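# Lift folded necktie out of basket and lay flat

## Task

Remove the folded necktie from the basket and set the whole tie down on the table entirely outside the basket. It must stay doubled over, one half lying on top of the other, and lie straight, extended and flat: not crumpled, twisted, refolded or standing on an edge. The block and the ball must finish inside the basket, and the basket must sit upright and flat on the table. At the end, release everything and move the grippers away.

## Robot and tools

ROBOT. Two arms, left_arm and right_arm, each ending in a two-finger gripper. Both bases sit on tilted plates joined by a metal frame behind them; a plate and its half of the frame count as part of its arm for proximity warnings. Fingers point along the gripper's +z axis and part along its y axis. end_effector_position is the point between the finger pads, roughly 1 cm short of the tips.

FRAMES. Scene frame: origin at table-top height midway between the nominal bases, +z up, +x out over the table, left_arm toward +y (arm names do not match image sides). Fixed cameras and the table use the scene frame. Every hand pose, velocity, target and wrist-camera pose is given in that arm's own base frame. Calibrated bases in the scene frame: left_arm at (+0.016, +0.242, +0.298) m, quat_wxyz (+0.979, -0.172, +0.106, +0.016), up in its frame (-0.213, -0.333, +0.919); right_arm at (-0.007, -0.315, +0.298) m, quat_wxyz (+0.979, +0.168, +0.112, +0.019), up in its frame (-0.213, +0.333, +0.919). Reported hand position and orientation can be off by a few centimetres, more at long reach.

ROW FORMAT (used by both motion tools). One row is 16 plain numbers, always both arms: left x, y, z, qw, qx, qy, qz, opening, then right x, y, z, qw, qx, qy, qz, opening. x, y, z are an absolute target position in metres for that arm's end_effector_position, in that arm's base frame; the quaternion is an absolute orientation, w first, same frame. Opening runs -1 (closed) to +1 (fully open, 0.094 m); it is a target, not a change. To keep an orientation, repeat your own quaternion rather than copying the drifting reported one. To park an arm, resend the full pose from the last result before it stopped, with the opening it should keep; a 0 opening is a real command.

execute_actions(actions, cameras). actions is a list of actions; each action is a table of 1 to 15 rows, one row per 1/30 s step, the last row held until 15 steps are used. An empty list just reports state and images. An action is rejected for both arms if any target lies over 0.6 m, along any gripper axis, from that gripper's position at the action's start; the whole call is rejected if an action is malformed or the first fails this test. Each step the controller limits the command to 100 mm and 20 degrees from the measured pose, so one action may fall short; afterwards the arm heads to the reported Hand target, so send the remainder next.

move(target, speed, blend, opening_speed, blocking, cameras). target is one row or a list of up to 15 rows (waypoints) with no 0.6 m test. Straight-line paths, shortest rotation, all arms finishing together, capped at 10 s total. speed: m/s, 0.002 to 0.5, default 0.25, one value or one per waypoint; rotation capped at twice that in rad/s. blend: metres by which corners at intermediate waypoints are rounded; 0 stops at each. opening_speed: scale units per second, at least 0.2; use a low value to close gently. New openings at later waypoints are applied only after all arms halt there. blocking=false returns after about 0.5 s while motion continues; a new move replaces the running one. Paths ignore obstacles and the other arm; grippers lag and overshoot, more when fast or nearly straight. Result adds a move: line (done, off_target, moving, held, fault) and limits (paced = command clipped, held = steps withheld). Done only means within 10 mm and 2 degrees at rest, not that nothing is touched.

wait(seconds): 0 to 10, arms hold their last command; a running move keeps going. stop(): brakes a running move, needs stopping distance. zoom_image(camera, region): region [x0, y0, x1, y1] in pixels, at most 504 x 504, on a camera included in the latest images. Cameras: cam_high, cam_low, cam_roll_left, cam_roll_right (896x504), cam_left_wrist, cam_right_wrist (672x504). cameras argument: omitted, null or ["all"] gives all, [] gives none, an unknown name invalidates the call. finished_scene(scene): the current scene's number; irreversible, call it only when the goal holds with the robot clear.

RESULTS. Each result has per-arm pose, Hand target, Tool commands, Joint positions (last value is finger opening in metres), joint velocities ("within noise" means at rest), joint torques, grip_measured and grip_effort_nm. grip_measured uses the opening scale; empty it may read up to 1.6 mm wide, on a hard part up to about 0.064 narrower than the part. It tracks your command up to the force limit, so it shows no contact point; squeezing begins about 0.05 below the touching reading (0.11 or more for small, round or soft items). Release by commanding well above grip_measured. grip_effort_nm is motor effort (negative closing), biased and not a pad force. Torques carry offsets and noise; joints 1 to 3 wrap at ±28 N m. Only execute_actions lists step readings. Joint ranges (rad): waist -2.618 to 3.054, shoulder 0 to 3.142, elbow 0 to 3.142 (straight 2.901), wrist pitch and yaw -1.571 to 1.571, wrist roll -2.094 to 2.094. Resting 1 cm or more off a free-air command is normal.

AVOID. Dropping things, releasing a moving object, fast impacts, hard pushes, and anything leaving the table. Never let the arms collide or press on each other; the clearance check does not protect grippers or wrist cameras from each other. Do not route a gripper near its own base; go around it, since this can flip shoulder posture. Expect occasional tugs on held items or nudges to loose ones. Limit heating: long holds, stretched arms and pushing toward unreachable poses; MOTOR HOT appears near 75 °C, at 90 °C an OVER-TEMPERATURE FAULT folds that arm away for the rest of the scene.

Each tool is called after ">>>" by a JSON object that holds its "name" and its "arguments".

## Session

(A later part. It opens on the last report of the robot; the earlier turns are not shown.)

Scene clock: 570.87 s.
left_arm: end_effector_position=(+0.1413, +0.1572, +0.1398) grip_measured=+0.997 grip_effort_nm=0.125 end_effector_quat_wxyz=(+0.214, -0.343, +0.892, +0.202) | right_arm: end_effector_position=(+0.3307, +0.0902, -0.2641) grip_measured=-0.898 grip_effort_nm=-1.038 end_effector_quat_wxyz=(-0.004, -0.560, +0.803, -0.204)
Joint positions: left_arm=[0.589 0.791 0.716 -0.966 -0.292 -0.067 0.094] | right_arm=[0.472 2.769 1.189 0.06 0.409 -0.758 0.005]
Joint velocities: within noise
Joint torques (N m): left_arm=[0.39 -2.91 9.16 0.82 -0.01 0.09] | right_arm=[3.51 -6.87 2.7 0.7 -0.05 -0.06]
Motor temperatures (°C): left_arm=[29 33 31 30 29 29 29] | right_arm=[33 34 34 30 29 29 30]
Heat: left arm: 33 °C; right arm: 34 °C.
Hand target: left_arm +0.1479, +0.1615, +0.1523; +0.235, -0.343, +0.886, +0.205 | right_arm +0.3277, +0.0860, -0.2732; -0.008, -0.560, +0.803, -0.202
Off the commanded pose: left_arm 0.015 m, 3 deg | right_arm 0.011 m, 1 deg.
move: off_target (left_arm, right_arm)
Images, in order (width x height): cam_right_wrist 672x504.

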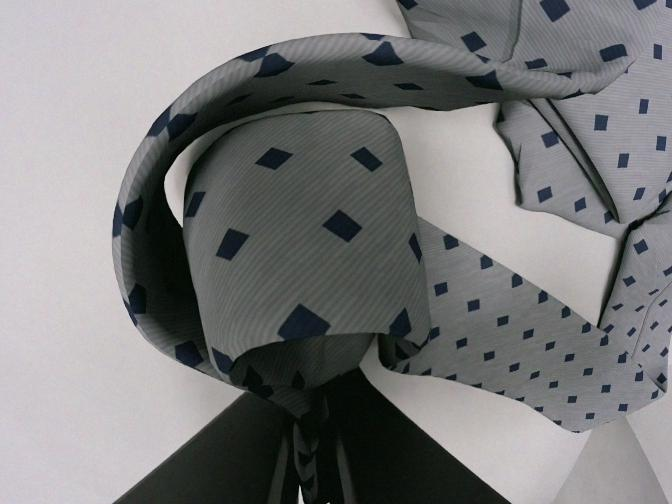

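>>> {"name": "move", "arguments": {"target": [0.1483,0.1617,0.1522,0.235,-0.343,0.886,0.205,1,0.2755,0.2557,0.0822,-0.0081,-0.5601,0.8032,-0.2017,-1], "cameras": ["cam_right_wrist","cam_high","cam_roll_left","cam_low","cam_roll_right"], "speed": 0.2}}

Scene clock: 578.73 s.
left_arm: end_effector_position=(+0.1413, +0.1572, +0.1398) grip_measured=+0.997 grip_effort_nm=0.125 end_effector_quat_wxyz=(+0.214, -0.343, +0.892, +0.202) | right_arm: end_effector_position=(+0.2811, +0.2503, +0.0790) grip_measured=-0.899 grip_effort_nm=-1.057 end_effector_quat_wxyz=(-0.006, -0.557, +0.804, -0.207)
Joint positions: left_arm=[0.589 0.791 0.716 -0.966 -0.292 -0.067 0.094] | right_arm=[0.908 2.103 1.725 -1.335 0.394 -0.275 0.005]
Joint velocities: within noise
Joint torques (N m): left_arm=[0.34 -2.93 9.14 0.81 -0.02 0.1] | right_arm=[5.08 -8.46 8.92 0.33 -0.14 0.1]
Motor temperatures (°C): left_arm=[29 33 31 30 29 29 29] | right_arm=[33 34 34 30 29 29 30]
Heat: left arm: 33 °C; right arm: 34 °C.
Hand target: left_arm +0.1479, +0.1615, +0.1523; +0.235, -0.343, +0.886, +0.205 | right_arm +0.2755, +0.2555, +0.0821; -0.008, -0.560, +0.803, -0.202
Off the commanded pose: left_arm 0.015 m, 3 deg | right_arm 0.008 m, 1 deg.
move: off_target (left_arm)
Images, in order (width x height): cam_high 896x504, cam_low 896x504, cam_roll_left 896x504, cam_roll_right 896x504, cam_right_wrist 672x504.

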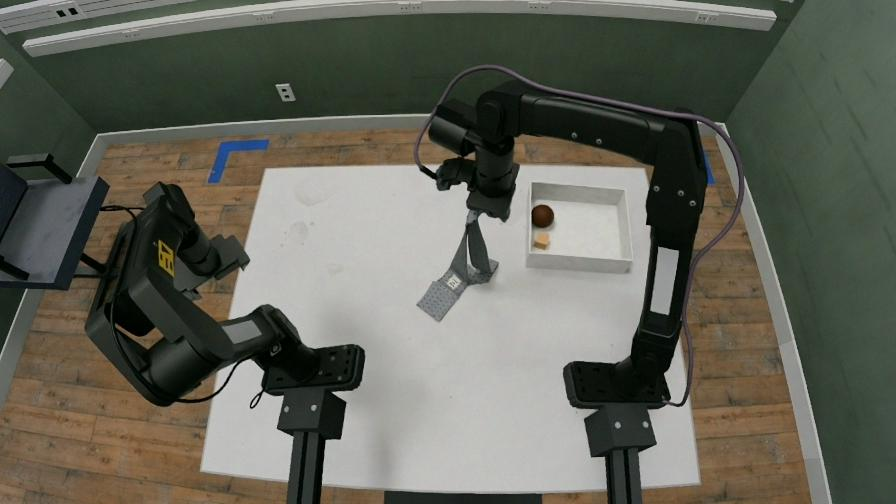

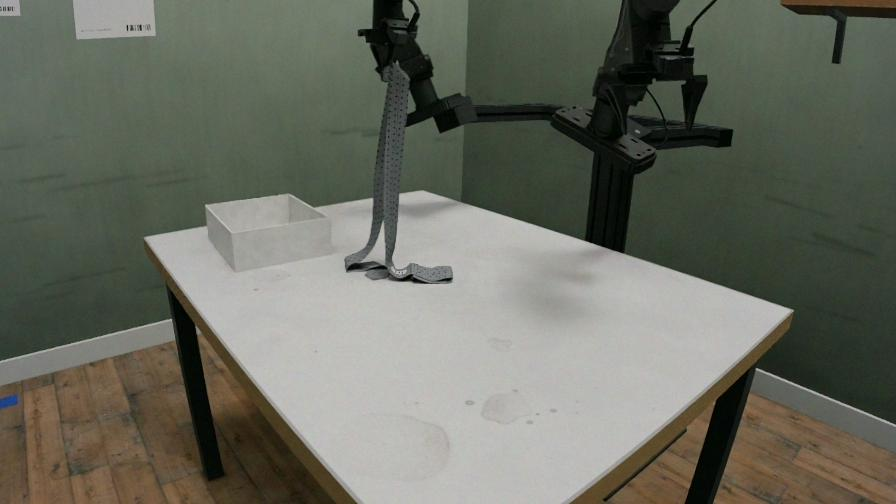

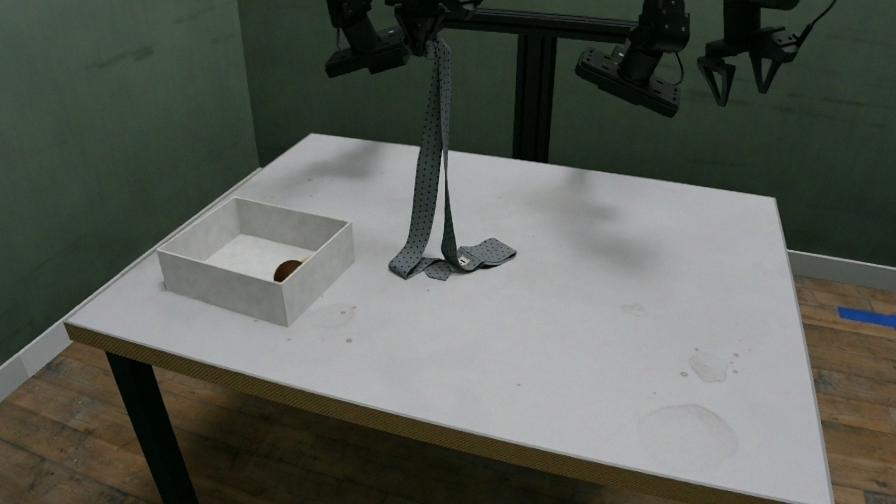

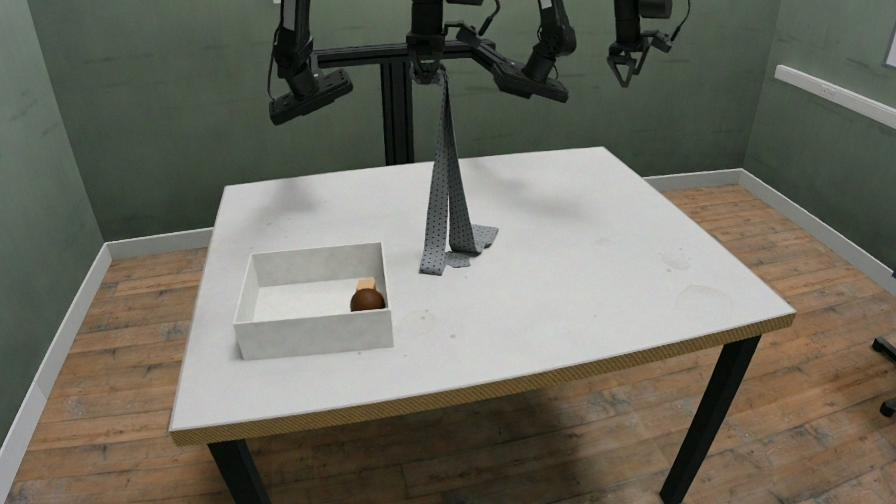

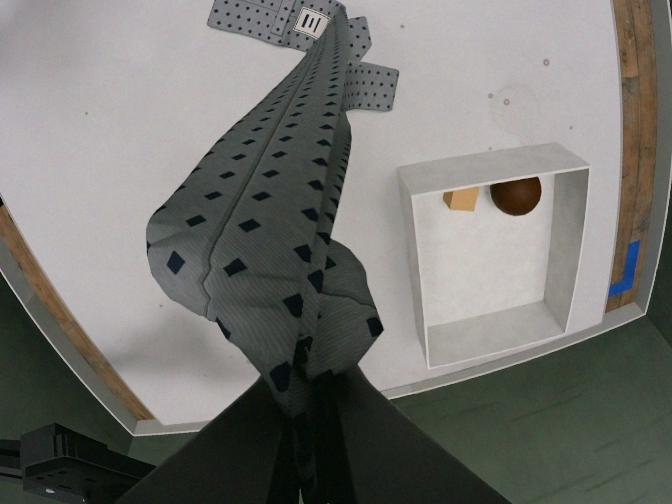

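>>> {"name": "move", "arguments": {"target": [0.1483,0.1617,0.1522,0.235,-0.343,0.886,0.205,1,0.2121,0.4244,0.3111,0.3946,-0.5859,0.6997,0.1053,-1], "cameras": ["cam_high","cam_roll_left","cam_low","cam_roll_right"], "speed": 0.2}}

Scene clock: 591.17 s.
left_arm: end_effector_position=(+0.1414, +0.1572, +0.1398) grip_measured=+0.997 grip_effort_nm=0.134 end_effector_quat_wxyz=(+0.214, -0.343, +0.892, +0.202) | right_arm: end_effector_position=(+0.2201, +0.4158, +0.2893) grip_measured=-0.899 grip_effort_nm=-1.062 end_effector_quat_wxyz=(+0.372, -0.585, +0.716, +0.083)
Joint positions: left_arm=[0.589 0.791 0.716 -0.966 -0.292 -0.067 0.094] | right_arm=[1.146 1.731 1.842 -0.915 0.169 -0.293 0.005]
Joint velocities: within noise
Joint torques (N m): left_arm=[0.35 -2.92 9.17 0.8 -0.02 0.08] | right_arm=[4.07 -6.53 10.36 2.14 -0.35 -0.06]
Motor temperatures (°C): left_arm=[29 33 31 30 29 29 29] | right_arm=[33 34 36 30 29 29 31]
Heat: left arm: 33 °C; right arm: 36 °C.
Hand target: left_arm +0.1479, +0.1615, +0.1523; +0.235, -0.343, +0.886, +0.205 | right_arm +0.2118, +0.4234, +0.3111; +0.395, -0.586, +0.700, +0.105
Off the commanded pose: left_arm 0.015 m, 2 deg | right_arm 0.025 m, 4 deg.
move: off_target (left_arm, right_arm)
Images, in order (width x height): cam_high 896x504, cam_low 896x504, cam_roll_left 896x504, cam_roll_right 896x504.

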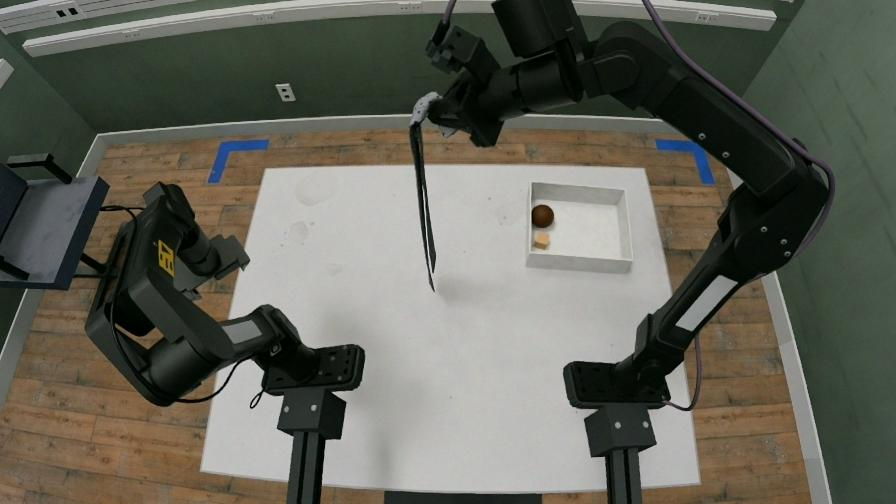

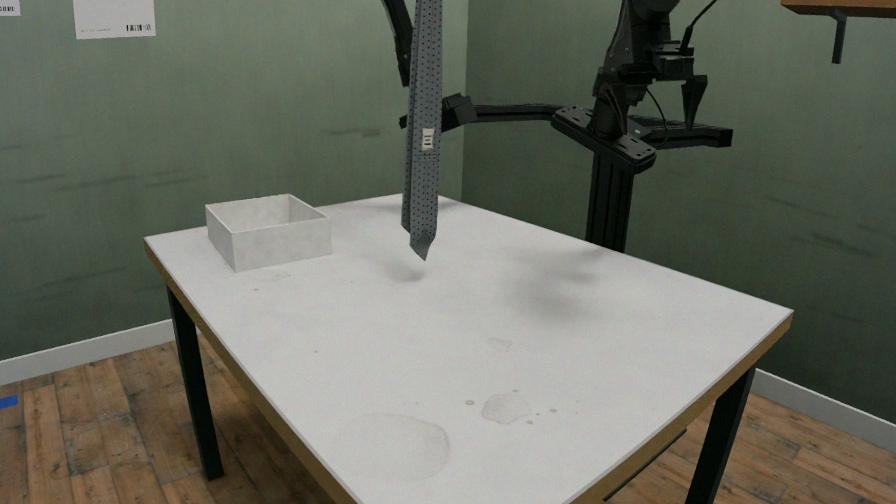

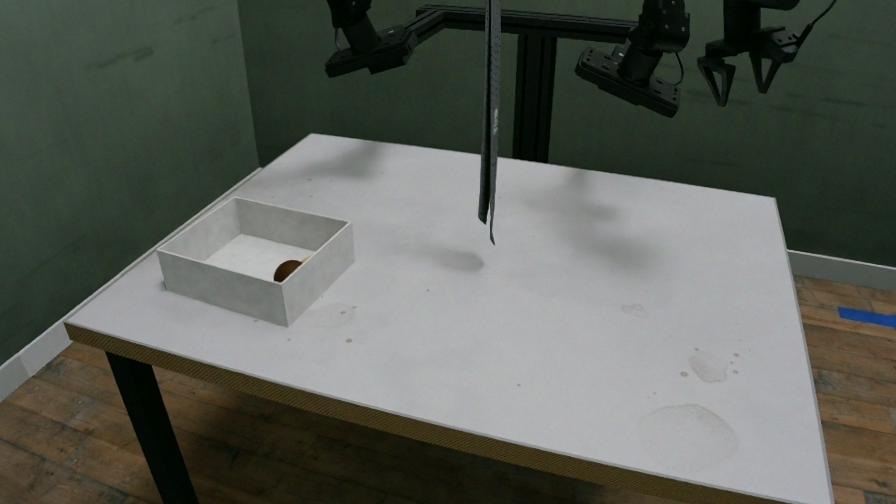

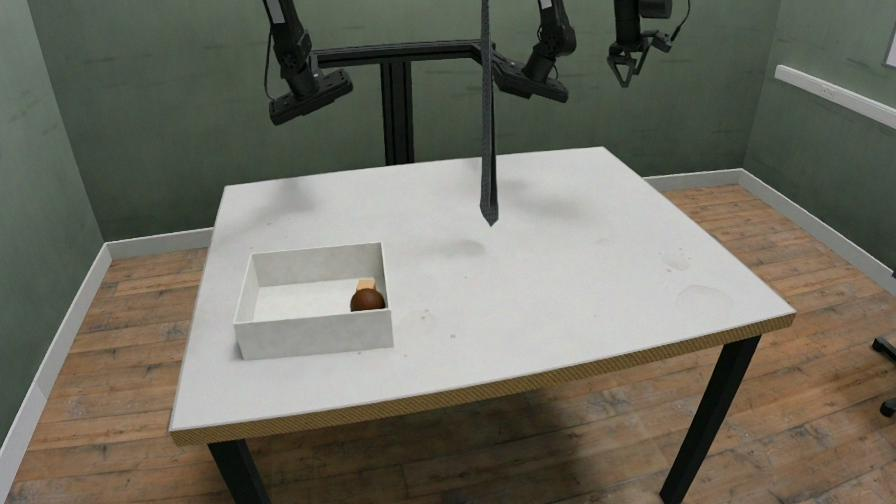

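>>> {"name": "move", "arguments": {"target": [[0.1483,0.1617,0.1522,0.235,-0.343,0.886,0.205,1,0.2328,0.4448,0.2214,0.3946,-0.5859,0.6997,0.1053,-1],[0.1483,0.1617,0.1522,0.235,-0.343,0.886,0.205,1,0.3309,0.2512,0.0204,-0.0309,-0.6474,0.7346,-0.1996,-1],[0.1483,0.1617,0.1522,0.235,-0.343,0.886,0.205,1,0.3740,0.0896,-0.2539,-0.0309,-0.6474,0.7346,-0.1996,-1]], "cameras": ["cam_high","cam_roll_left","cam_low","cam_roll_right"], "speed": 0.2, "blend": [0.05,0.05,0]}}

Scene clock: 621.10 s.
left_arm: end_effector_position=(+0.1414, +0.1572, +0.1398) grip_measured=+0.997 grip_effort_nm=0.125 end_effector_quat_wxyz=(+0.214, -0.343, +0.892, +0.202) | right_arm: end_effector_position=(+0.3733, +0.0911, -0.2460) grip_measured=-0.899 grip_effort_nm=-1.057 end_effector_quat_wxyz=(-0.032, -0.647, +0.736, -0.199)
Joint positions: left_arm=[0.589 0.791 0.716 -0.966 -0.292 -0.067 0.094] | right_arm=[0.419 2.75 1.346 -0.107 0.402 -1.035 0.005]
Joint velocities: within noise
Joint torques (N m): left_arm=[0.35 -2.95 9.17 0.81 -0.03 0.09] | right_arm=[4.18 -7.95 3.84 0.7 0.01 -0.07]
Motor temperatures (°C): left_arm=[29 32 32 30 29 29 29] | right_arm=[33 34 37 34 29 29 31]
Heat: left arm: 32 °C; right arm: 37 °C.
Hand target: left_arm +0.1480, +0.1615, +0.1523; +0.235, -0.343, +0.886, +0.205 | right_arm +0.3738, +0.0895, -0.2537; -0.031, -0.647, +0.735, -0.200
Off the commanded pose: left_arm 0.015 m, 2 deg | right_arm 0.008 m, 0 deg.
move: off_target (left_arm); blend cut to 0.0473 m at target 1
Images, in order (width x height): cam_high 896x504, cam_low 896x504, cam_roll_left 896x504, cam_roll_right 896x504.

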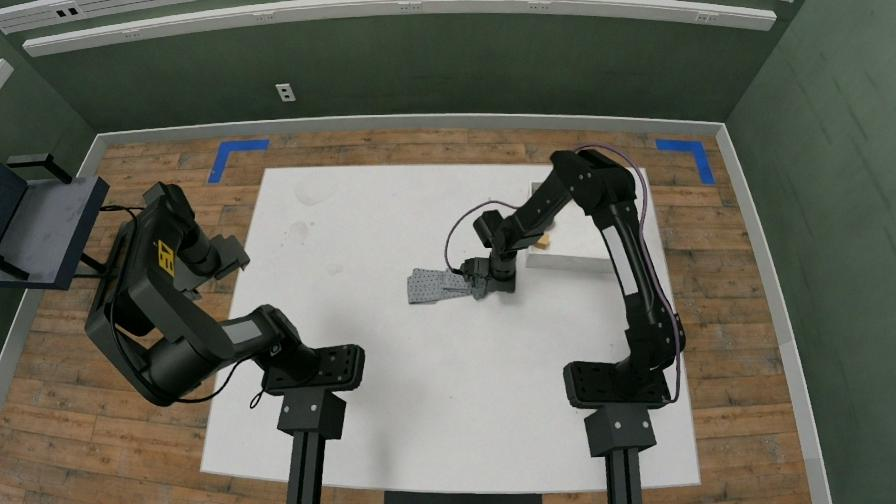

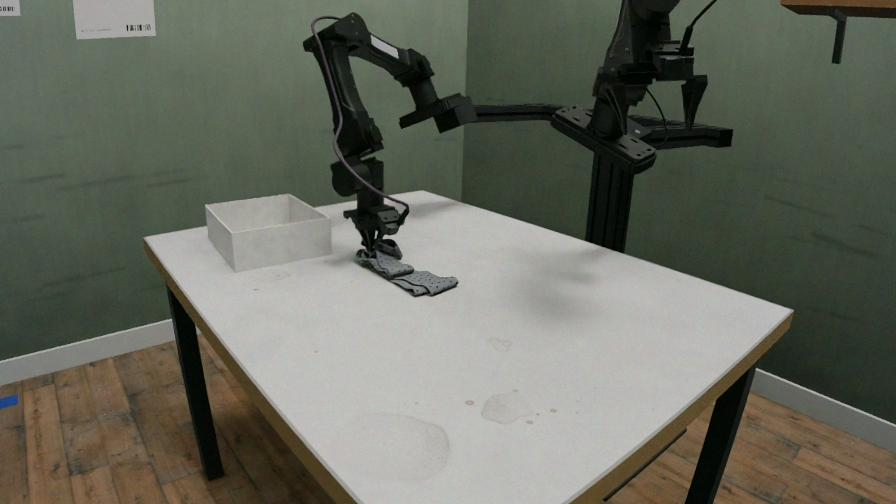

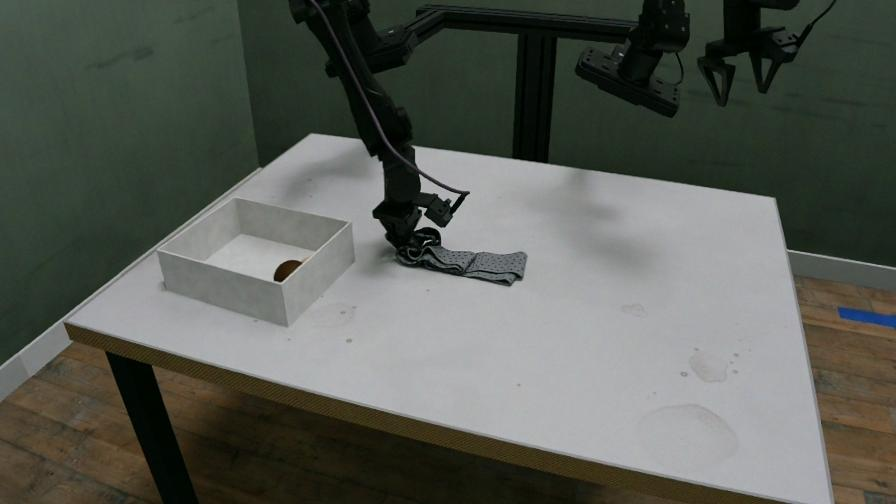

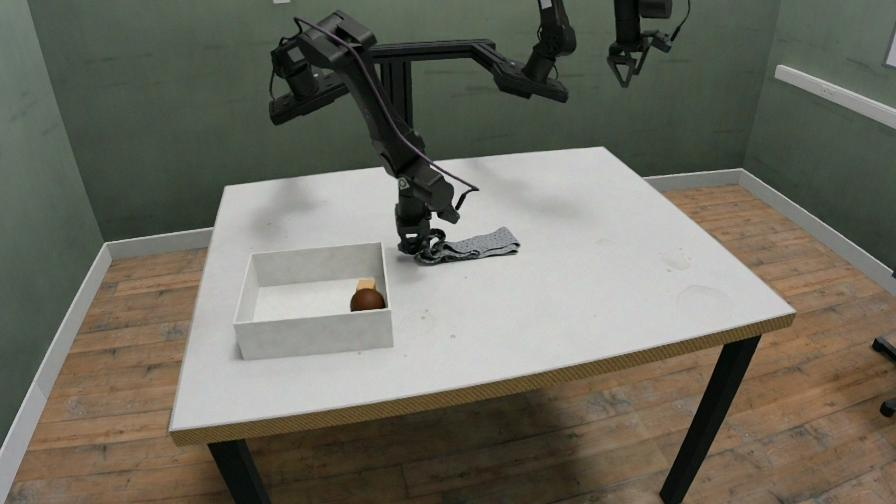

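>>> {"name": "move", "arguments": {"target": [[0.1483,0.1617,0.1522,0.235,-0.343,0.886,0.205,1,0.3811,0.0566,-0.2403,-0.0309,-0.6474,0.7346,-0.1996,-1],[0.1483,0.1617,0.1522,0.235,-0.343,0.886,0.205,1,0.3811,0.0566,-0.2410,-0.0309,-0.6474,0.7346,-0.1996,0.9],[0.1483,0.1617,0.1522,0.235,-0.343,0.886,0.205,1,0.3540,0.1000,-0.1360,-0.0309,-0.6474,0.7346,-0.1996,0.9]], "cameras": ["cam_high","cam_right_wrist","cam_low","cam_roll_right"], "speed": 0.12, "opening_speed": 1.0}}

>>> {"name": "zoom_image", "arguments": {"camera": "cam_right_wrist", "region": [100, 0, 600, 504]}}

Scene clock: 633.50 s.
left_arm: end_effector_position=(+0.1414, +0.1572, +0.1398) grip_measured=+0.997 grip_effort_nm=0.134 end_effector_quat_wxyz=(+0.214, -0.343, +0.892, +0.202) | right_arm: end_effector_position=(+0.3626, +0.0994, -0.1394) grip_measured=+0.898 grip_effort_nm=0.081 end_effector_quat_wxyz=(-0.021, -0.644, +0.739, -0.199)
Joint positions: left_arm=[0.589 0.791 0.716 -0.966 -0.292 -0.067 0.094] | right_arm=[0.449 2.374 1.169 -0.296 0.397 -0.998 0.089]
Joint velocities: within noise
Joint torques (N m): left_arm=[0.34 -2.93 9.14 0.8 -0.02 0.09] | right_arm=[5.26 -10.69 2.84 0.33 0.08 0.09]
Motor temperatures (°C): left_arm=[29 32 32 30 29 29 29] | right_arm=[33 35 35 32 29 29 31]
Heat: left arm: 32 °C; right arm: 35 °C.
Hand target: left_arm +0.1480, +0.1615, +0.1523; +0.235, -0.343, +0.886, +0.205 | right_arm +0.3542, +0.0999, -0.1361; -0.031, -0.648, +0.735, -0.200
Off the commanded pose: left_arm 0.015 m, 2 deg | right_arm 0.009 m, 1 deg.
move: off_target (left_arm)
Images, in order (width x height): cam_high 896x504, cam_low 896x504, cam_roll_right 896x504, cam_right_wrist 672x504.

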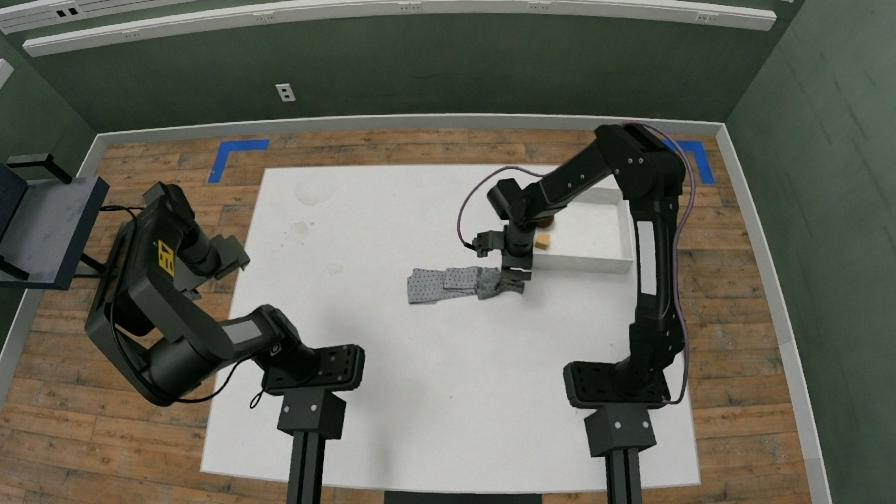

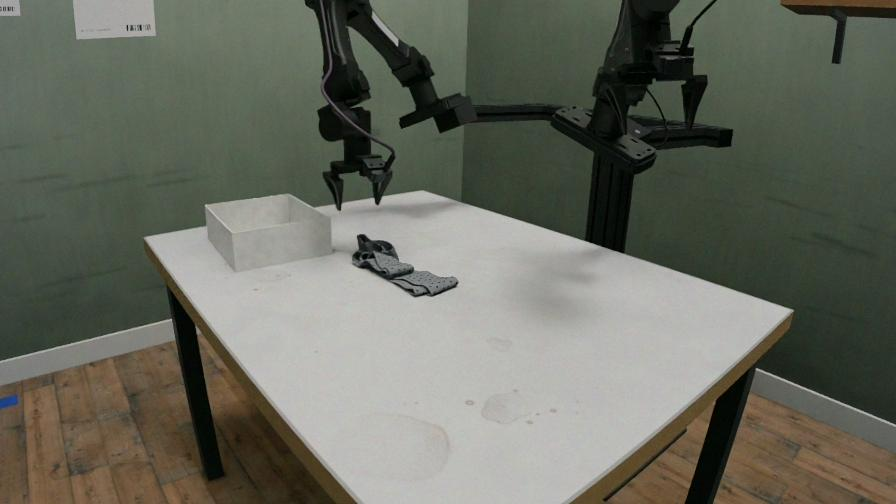

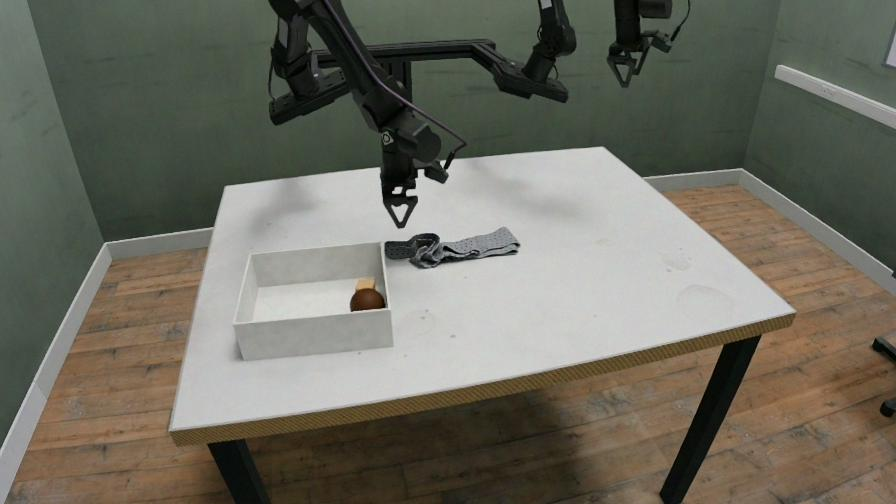

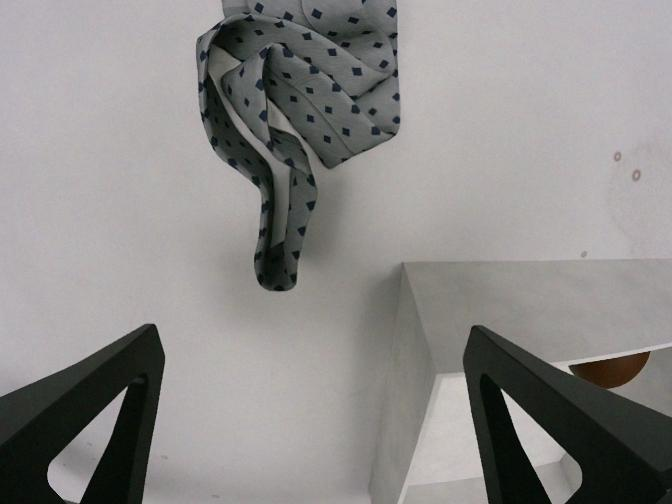

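Scaled by 1.000.

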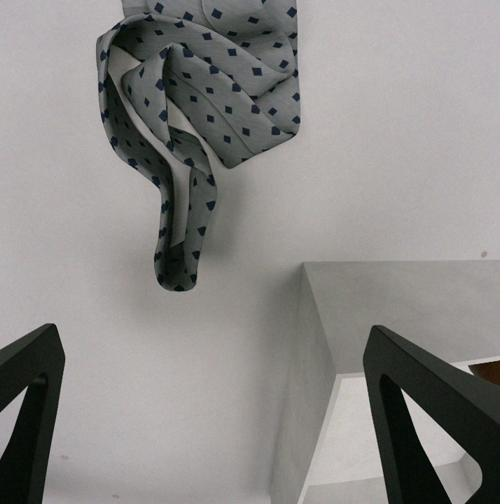

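>>> {"name": "move", "arguments": {"target": [[0.2287,-0.1031,0.0178,0.235,-0.343,0.886,0.205,1,0.2404,0.0315,0.1009,0.0647,-0.2350,0.9505,-0.1913,1],[0.3091,-0.3351,-0.2656,0.0995,0.6665,0.7336,0.0855,0.5,0.128,-0.157,0.1433,0.1725,0.431,0.879,-0.105,1]], "cameras": ["cam_high","cam_roll_right","cam_low","cam_left_wrist"], "speed": 0.3}}

>>> {"name": "zoom_image", "arguments": {"camera": "cam_left_wrist", "region": [100, 50, 600, 504]}}

Scene clock: 653.57 s.
left_arm: end_effector_position=(+0.3126, -0.3392, -0.2559) grip_measured=+0.503 grip_effort_nm=-0.164 end_effector_quat_wxyz=(+0.115, +0.663, +0.735, +0.090) | right_arm: end_effector_position=(+0.1230, -0.1524, +0.1358) grip_measured=+0.998 grip_effort_nm=0.071 end_effector_quat_wxyz=(+0.158, +0.433, +0.882, -0.104)
Joint positions: left_arm=[-0.911 2.851 1.621 -0.143 -0.216 0.578 0.071] | right_arm=[-0.825 0.903 0.826 -1.121 0.078 0.073 0.094]
Joint velocities: within noise
Joint torques (N m): left_arm=[-4.16 -11.06 6.83 0.7 0.24 0.09] | right_arm=[-0.44 -3.06 9.36 0.61 -0.12 -0.06]
Motor temperatures (°C): left_arm=[29 33 31 30 29 29 29] | right_arm=[33 36 35 31 29 29 31]
Heat: left arm: 33 °C; right arm: 36 °C.
Hand target: left_arm +0.3089, -0.3348, -0.2654; +0.100, +0.666, +0.734, +0.085 | right_arm +0.1279, -0.1569, +0.1434; +0.173, +0.431, +0.879, -0.105
Off the commanded pose: left_arm 0.011 m, 2 deg | right_arm 0.010 m, 2 deg.
move: off_target (left_arm); target 2's new opening was sent with left_arm's hand 0.011 m and 2 deg from that target
Images, in order (width x height): cam_high 896x504, cam_low 896x504, cam_roll_right 896x504, cam_left_wrist 672x504.

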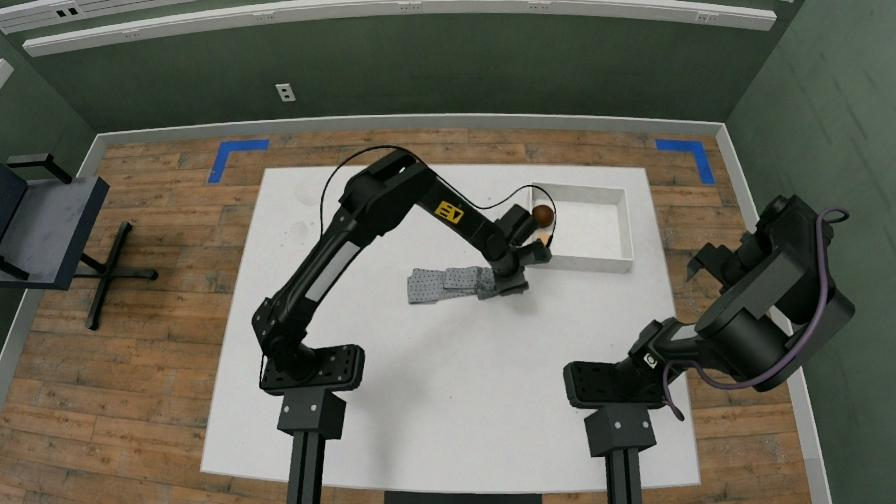

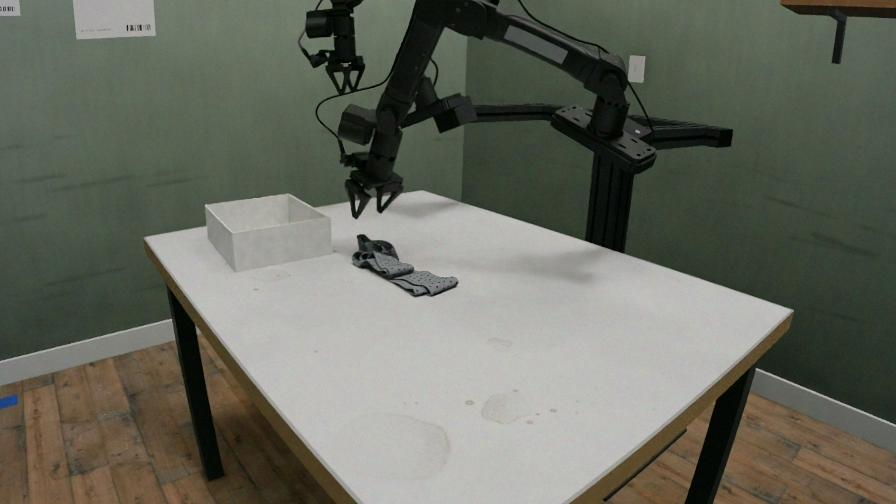

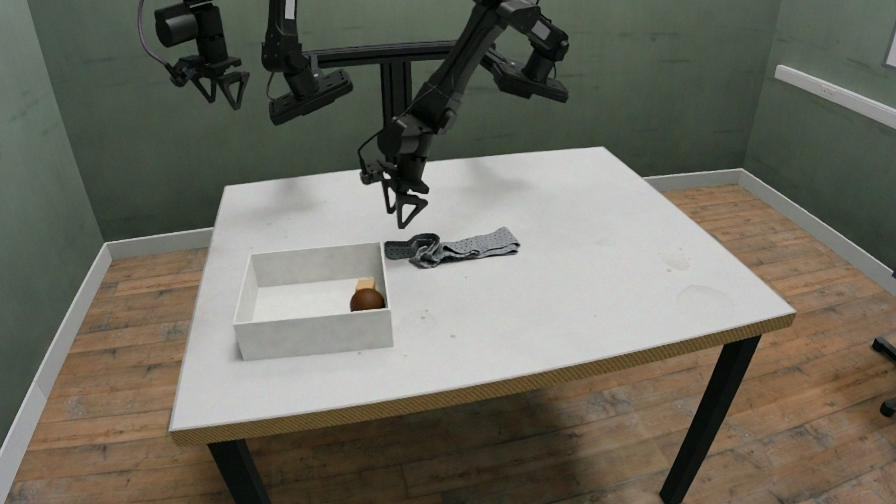

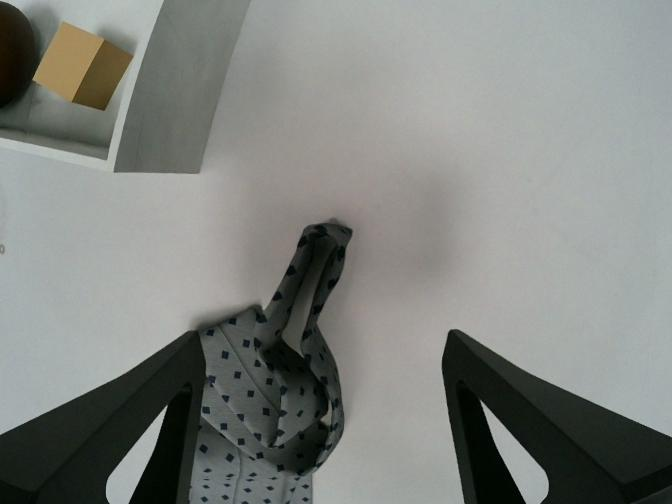

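Scaled by 1.008 from the camera's 672x504 image, which has a finer 960x720 frame.

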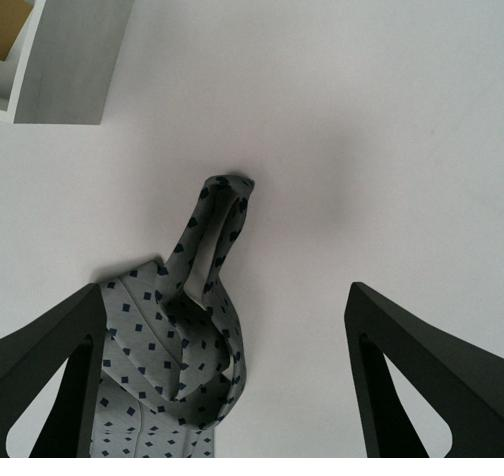

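>>> {"name": "move", "arguments": {"target": [[0.3304,-0.3153,-0.3079,0.0501,0.7714,0.6310,0.0599,0.1,0.128,-0.157,0.1433,0.1725,0.431,0.879,-0.105,1]], "cameras": ["cam_left_wrist"], "speed": 0.12}}

>>> {"name": "zoom_image", "arguments": {"camera": "cam_left_wrist", "region": [100, 50, 600, 504]}}

Scene clock: 667.33 s.
left_arm: end_effector_position=(+0.3367, -0.3194, -0.2982) grip_measured=+0.103 grip_effort_nm=-0.159 end_effector_quat_wxyz=(+0.065, +0.768, +0.633, +0.069) | right_arm: end_effector_position=(+0.1231, -0.1524, +0.1358) grip_measured=+0.998 grip_effort_nm=0.071 end_effector_quat_wxyz=(+0.158, +0.433, +0.882, -0.104)
Joint positions: left_arm=[-0.811 3.018 1.829 -0.242 -0.129 0.961 0.052] | right_arm=[-0.825 0.903 0.826 -1.121 0.078 0.073 0.094]
Joint velocities: within noise
Joint torques (N m): left_arm=[-4.56 -11.37 6.58 0.54 0.33 0.11] | right_arm=[-0.44 -3.07 9.36 0.61 -0.11 -0.06]
Motor temperatures (°C): left_arm=[29 35 30 30 29 29 29] | right_arm=[32 34 36 31 29 29 31]
Heat: left arm: 35 °C; right arm: 36 °C.
Hand target: left_arm +0.3302, -0.3151, -0.3075; +0.051, +0.772, +0.631, +0.060 | right_arm +0.1279, -0.1569, +0.1434; +0.173, +0.431, +0.879, -0.105
Off the commanded pose: left_arm 0.012 m, 2 deg | right_arm 0.010 m, 2 deg.
move: off_target (left_arm)
Images, in order (width x height): cam_left_wrist 672x504.

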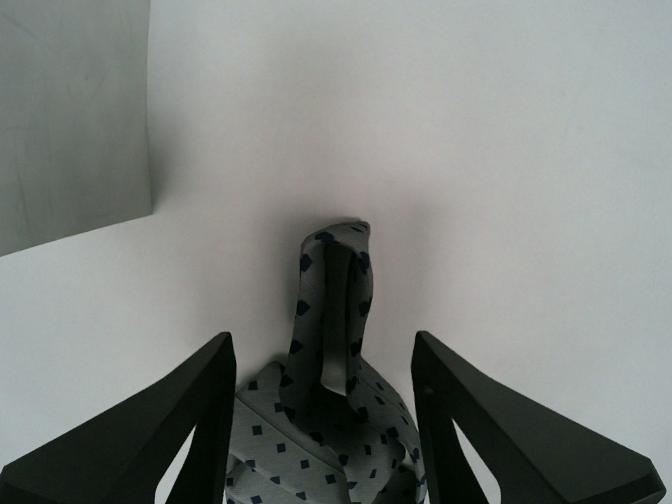

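Scaled by 1.008 from the camera's 672x504 image, which has a finer 960x720 frame.

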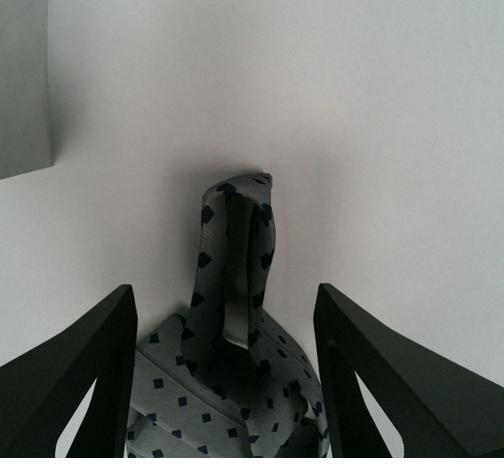

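>>> {"name": "move", "arguments": {"target": [[0.128,-0.157,0.1433,0.1725,0.431,0.879,-0.105,1,0,0,0,1,0,0,0,1]], "cameras": ["cam_left_wrist_invalid"]}}

>>> {"name": "move", "arguments": {"target": [[0.3370,-0.2960,-0.3450,0.0501,0.7714,0.6310,0.0599,0.05,0.128,-0.157,0.1433,0.1725,0.431,0.879,-0.105,1]], "cameras": ["cam_left_wrist","cam_roll_right"], "speed": 0.08}}

>>> {"name": "zoom_image", "arguments": {"camera": "cam_left_wrist", "region": [100, 50, 600, 504]}}

"cameras": "cam_left_wrist_invalid" is not a camera of this episode; this episode's cameras are cam_high, cam_low, cam_roll_left, cam_roll_right, cam_left_wrist, cam_right_wrist. No action ran.
Scene clock: 673.27 s.
left_arm: end_effector_position=(+0.3365, -0.3193, -0.2983) grip_measured=+0.103 grip_effort_nm=-0.164 end_effector_quat_wxyz=(+0.065, +0.768, +0.633, +0.069) | right_arm: end_effector_position=(+0.1231, -0.1524, +0.1358) grip_measured=+0.998 grip_effort_nm=0.066 end_effector_quat_wxyz=(+0.158, +0.433, +0.882, -0.104)
Joint positions: left_arm=[-0.811 3.018 1.829 -0.243 -0.129 0.961 0.052] | right_arm=[-0.825 0.903 0.826 -1.121 0.078 0.073 0.094]
Joint velocities: within noise
Joint torques (N m): left_arm=[-4.55 -11.41 6.54 0.54 0.32 0.1] | right_arm=[-0.44 -3.07 9.36 0.61 -0.11 -0.06]
Motor temperatures (°C): left_arm=[30 35 30 30 29 29 29] | right_arm=[32 34 36 31 29 29 30]
Heat: left arm: 35 °C; right arm: 36 °C.
Hand target: left_arm +0.3302, -0.3152, -0.3075; +0.051, +0.772, +0.631, +0.060 | right_arm +0.1279, -0.1569, +0.1434; +0.173, +0.431, +0.879, -0.105
Tool commands: left_gripper/opening=+0.1 right_gripper/opening=+1.0
Off the commanded pose: left_arm 0.012 m, 2 deg | right_arm 0.010 m, 2 deg.

Scene clock: 674.57 s.
left_arm: end_effector_position=(+0.3441, -0.3030, -0.3282) grip_measured=+0.053 grip_effort_nm=-0.154 end_effector_quat_wxyz=(+0.070, +0.770, +0.631, +0.067) | right_arm: end_effector_position=(+0.1231, -0.1524, +0.1358) grip_measured=+0.998 grip_effort_nm=0.066 end_effector_quat_wxyz=(+0.158, +0.433, +0.882, -0.104)
Joint positions: left_arm=[-0.77 3.105 1.864 -0.176 -0.118 1.007 0.049] | right_arm=[-0.825 0.903 0.826 -1.121 0.078 0.073 0.094]
Joint velocities: within noise
Joint torques (N m): left_arm=[-4.36 -11.29 3.85 0.84 0.29 0.1] | right_arm=[-0.44 -3.07 9.37 0.61 -0.11 -0.06]
Motor temperatures (°C): left_arm=[30 36 30 30 29 29 29] | right_arm=[32 34 36 31 29 29 30]
Heat: left arm: 36 °C; right arm: 36 °C.
Hand target: left_arm +0.3357, -0.2949, -0.3408; +0.061, +0.772, +0.630, +0.059 | right_arm +0.1279, -0.1569, +0.1434; +0.173, +0.431, +0.879, -0.105
Off the commanded pose: left_arm 0.020 m, 2 deg | right_arm 0.010 m, 2 deg.
joint sent to its limit (left arm) — joint 2 (shoulder), upper limit. The joint targets are off in position, not in orientation.
move: off_target (left_arm)
Images, in order (width x height): cam_roll_right 896x504, cam_left_wrist 672x504.

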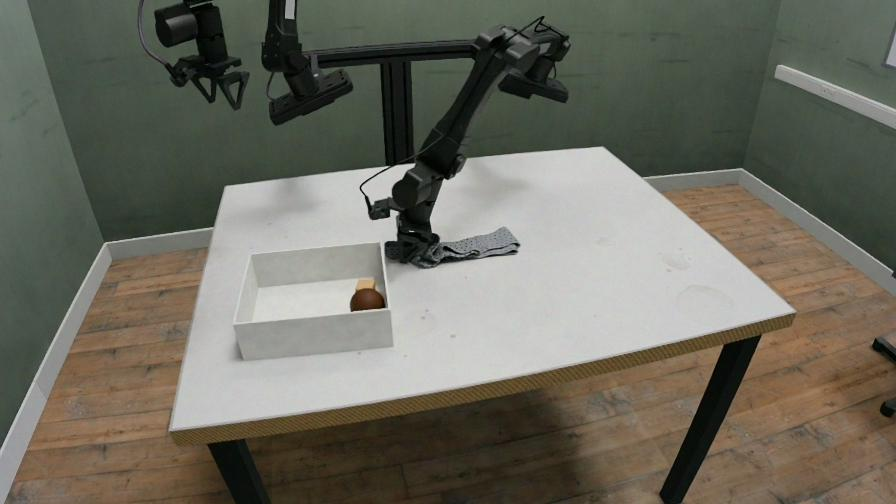

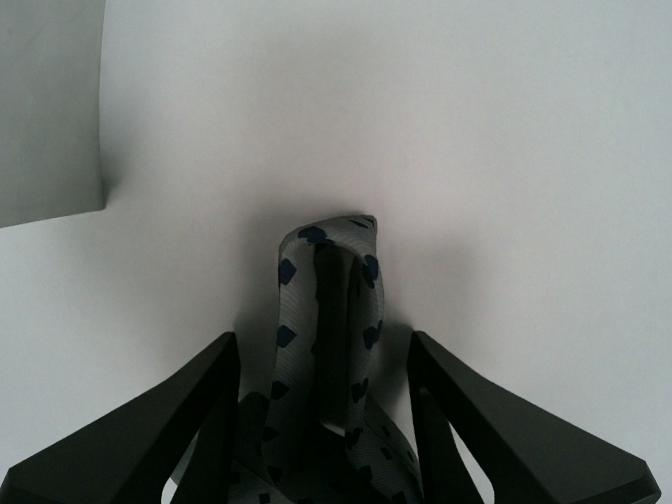

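Scaled by 1.008 from the camera's 672x504 image, which has a finer 960x720 frame.

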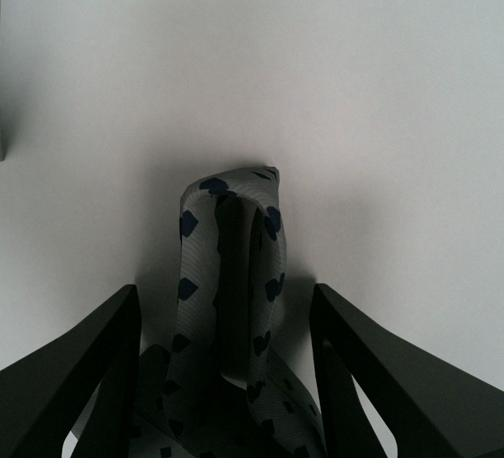

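>>> {"name": "move", "arguments": {"target": [[0.3370,-0.2970,-0.3400,0.0501,0.7714,0.6310,0.0599,-1,0.128,-0.157,0.1433,0.1725,0.431,0.879,-0.105,1]], "cameras": ["cam_left_wrist"], "opening_speed": 0.9}}

>>> {"name": "zoom_image", "arguments": {"camera": "cam_left_wrist", "region": [100, 50, 600, 504]}}

Scene clock: 681.30 s.
left_arm: end_effector_position=(+0.3442, -0.3032, -0.3282) grip_measured=-0.906 grip_effort_nm=-1.043 end_effector_quat_wxyz=(+0.070, +0.770, +0.631, +0.067) | right_arm: end_effector_position=(+0.1231, -0.1524, +0.1358) grip_measured=+0.998 grip_effort_nm=0.066 end_effector_quat_wxyz=(+0.158, +0.433, +0.882, -0.104)
Joint positions: left_arm=[-0.77 3.105 1.864 -0.175 -0.118 1.007 0.004] | right_arm=[-0.825 0.903 0.826 -1.121 0.078 0.073 0.094]
Joint velocities: within noise
Joint torques (N m): left_arm=[-4.45 -11.3 5.3 0.65 0.28 0.06] | right_arm=[-0.44 -3.07 9.37 0.61 -0.11 -0.06]
Motor temperatures (°C): left_arm=[30 36 30 30 29 29 29] | right_arm=[32 33 36 31 29 29 30]
Heat: left arm: 36 °C; right arm: 36 °C.
Hand target: left_arm +0.3366, -0.2965, -0.3388; +0.057, +0.772, +0.631, +0.060 | right_arm +0.1279, -0.1569, +0.1434; +0.173, +0.431, +0.879, -0.105
Off the commanded pose: left_arm 0.015 m, 2 deg | right_arm 0.010 m, 2 deg.
joint sent to its limit (left arm) — joint 2 (shoulder), upper limit. The joint targets still meet the commanded pose.
move: off_target (left_arm)
Images, in order (width x height): cam_left_wrist 672x504.

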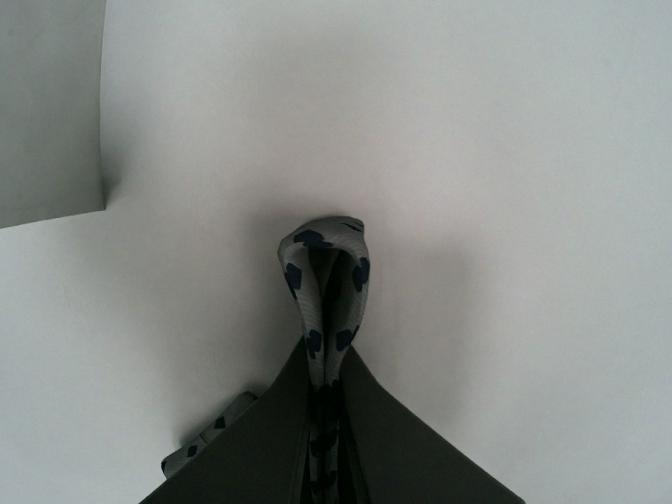

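Scaled by 1.008 from the camera's 672x504 image, which has a finer 960x720 frame.

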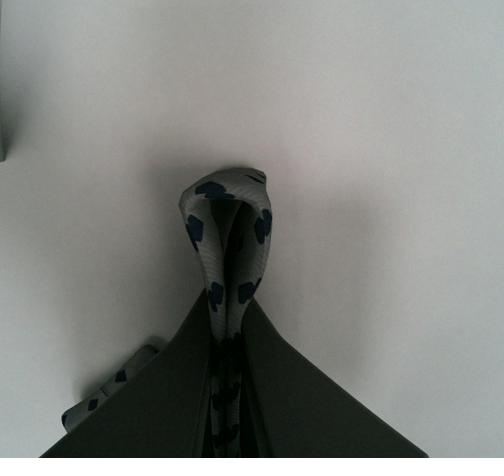

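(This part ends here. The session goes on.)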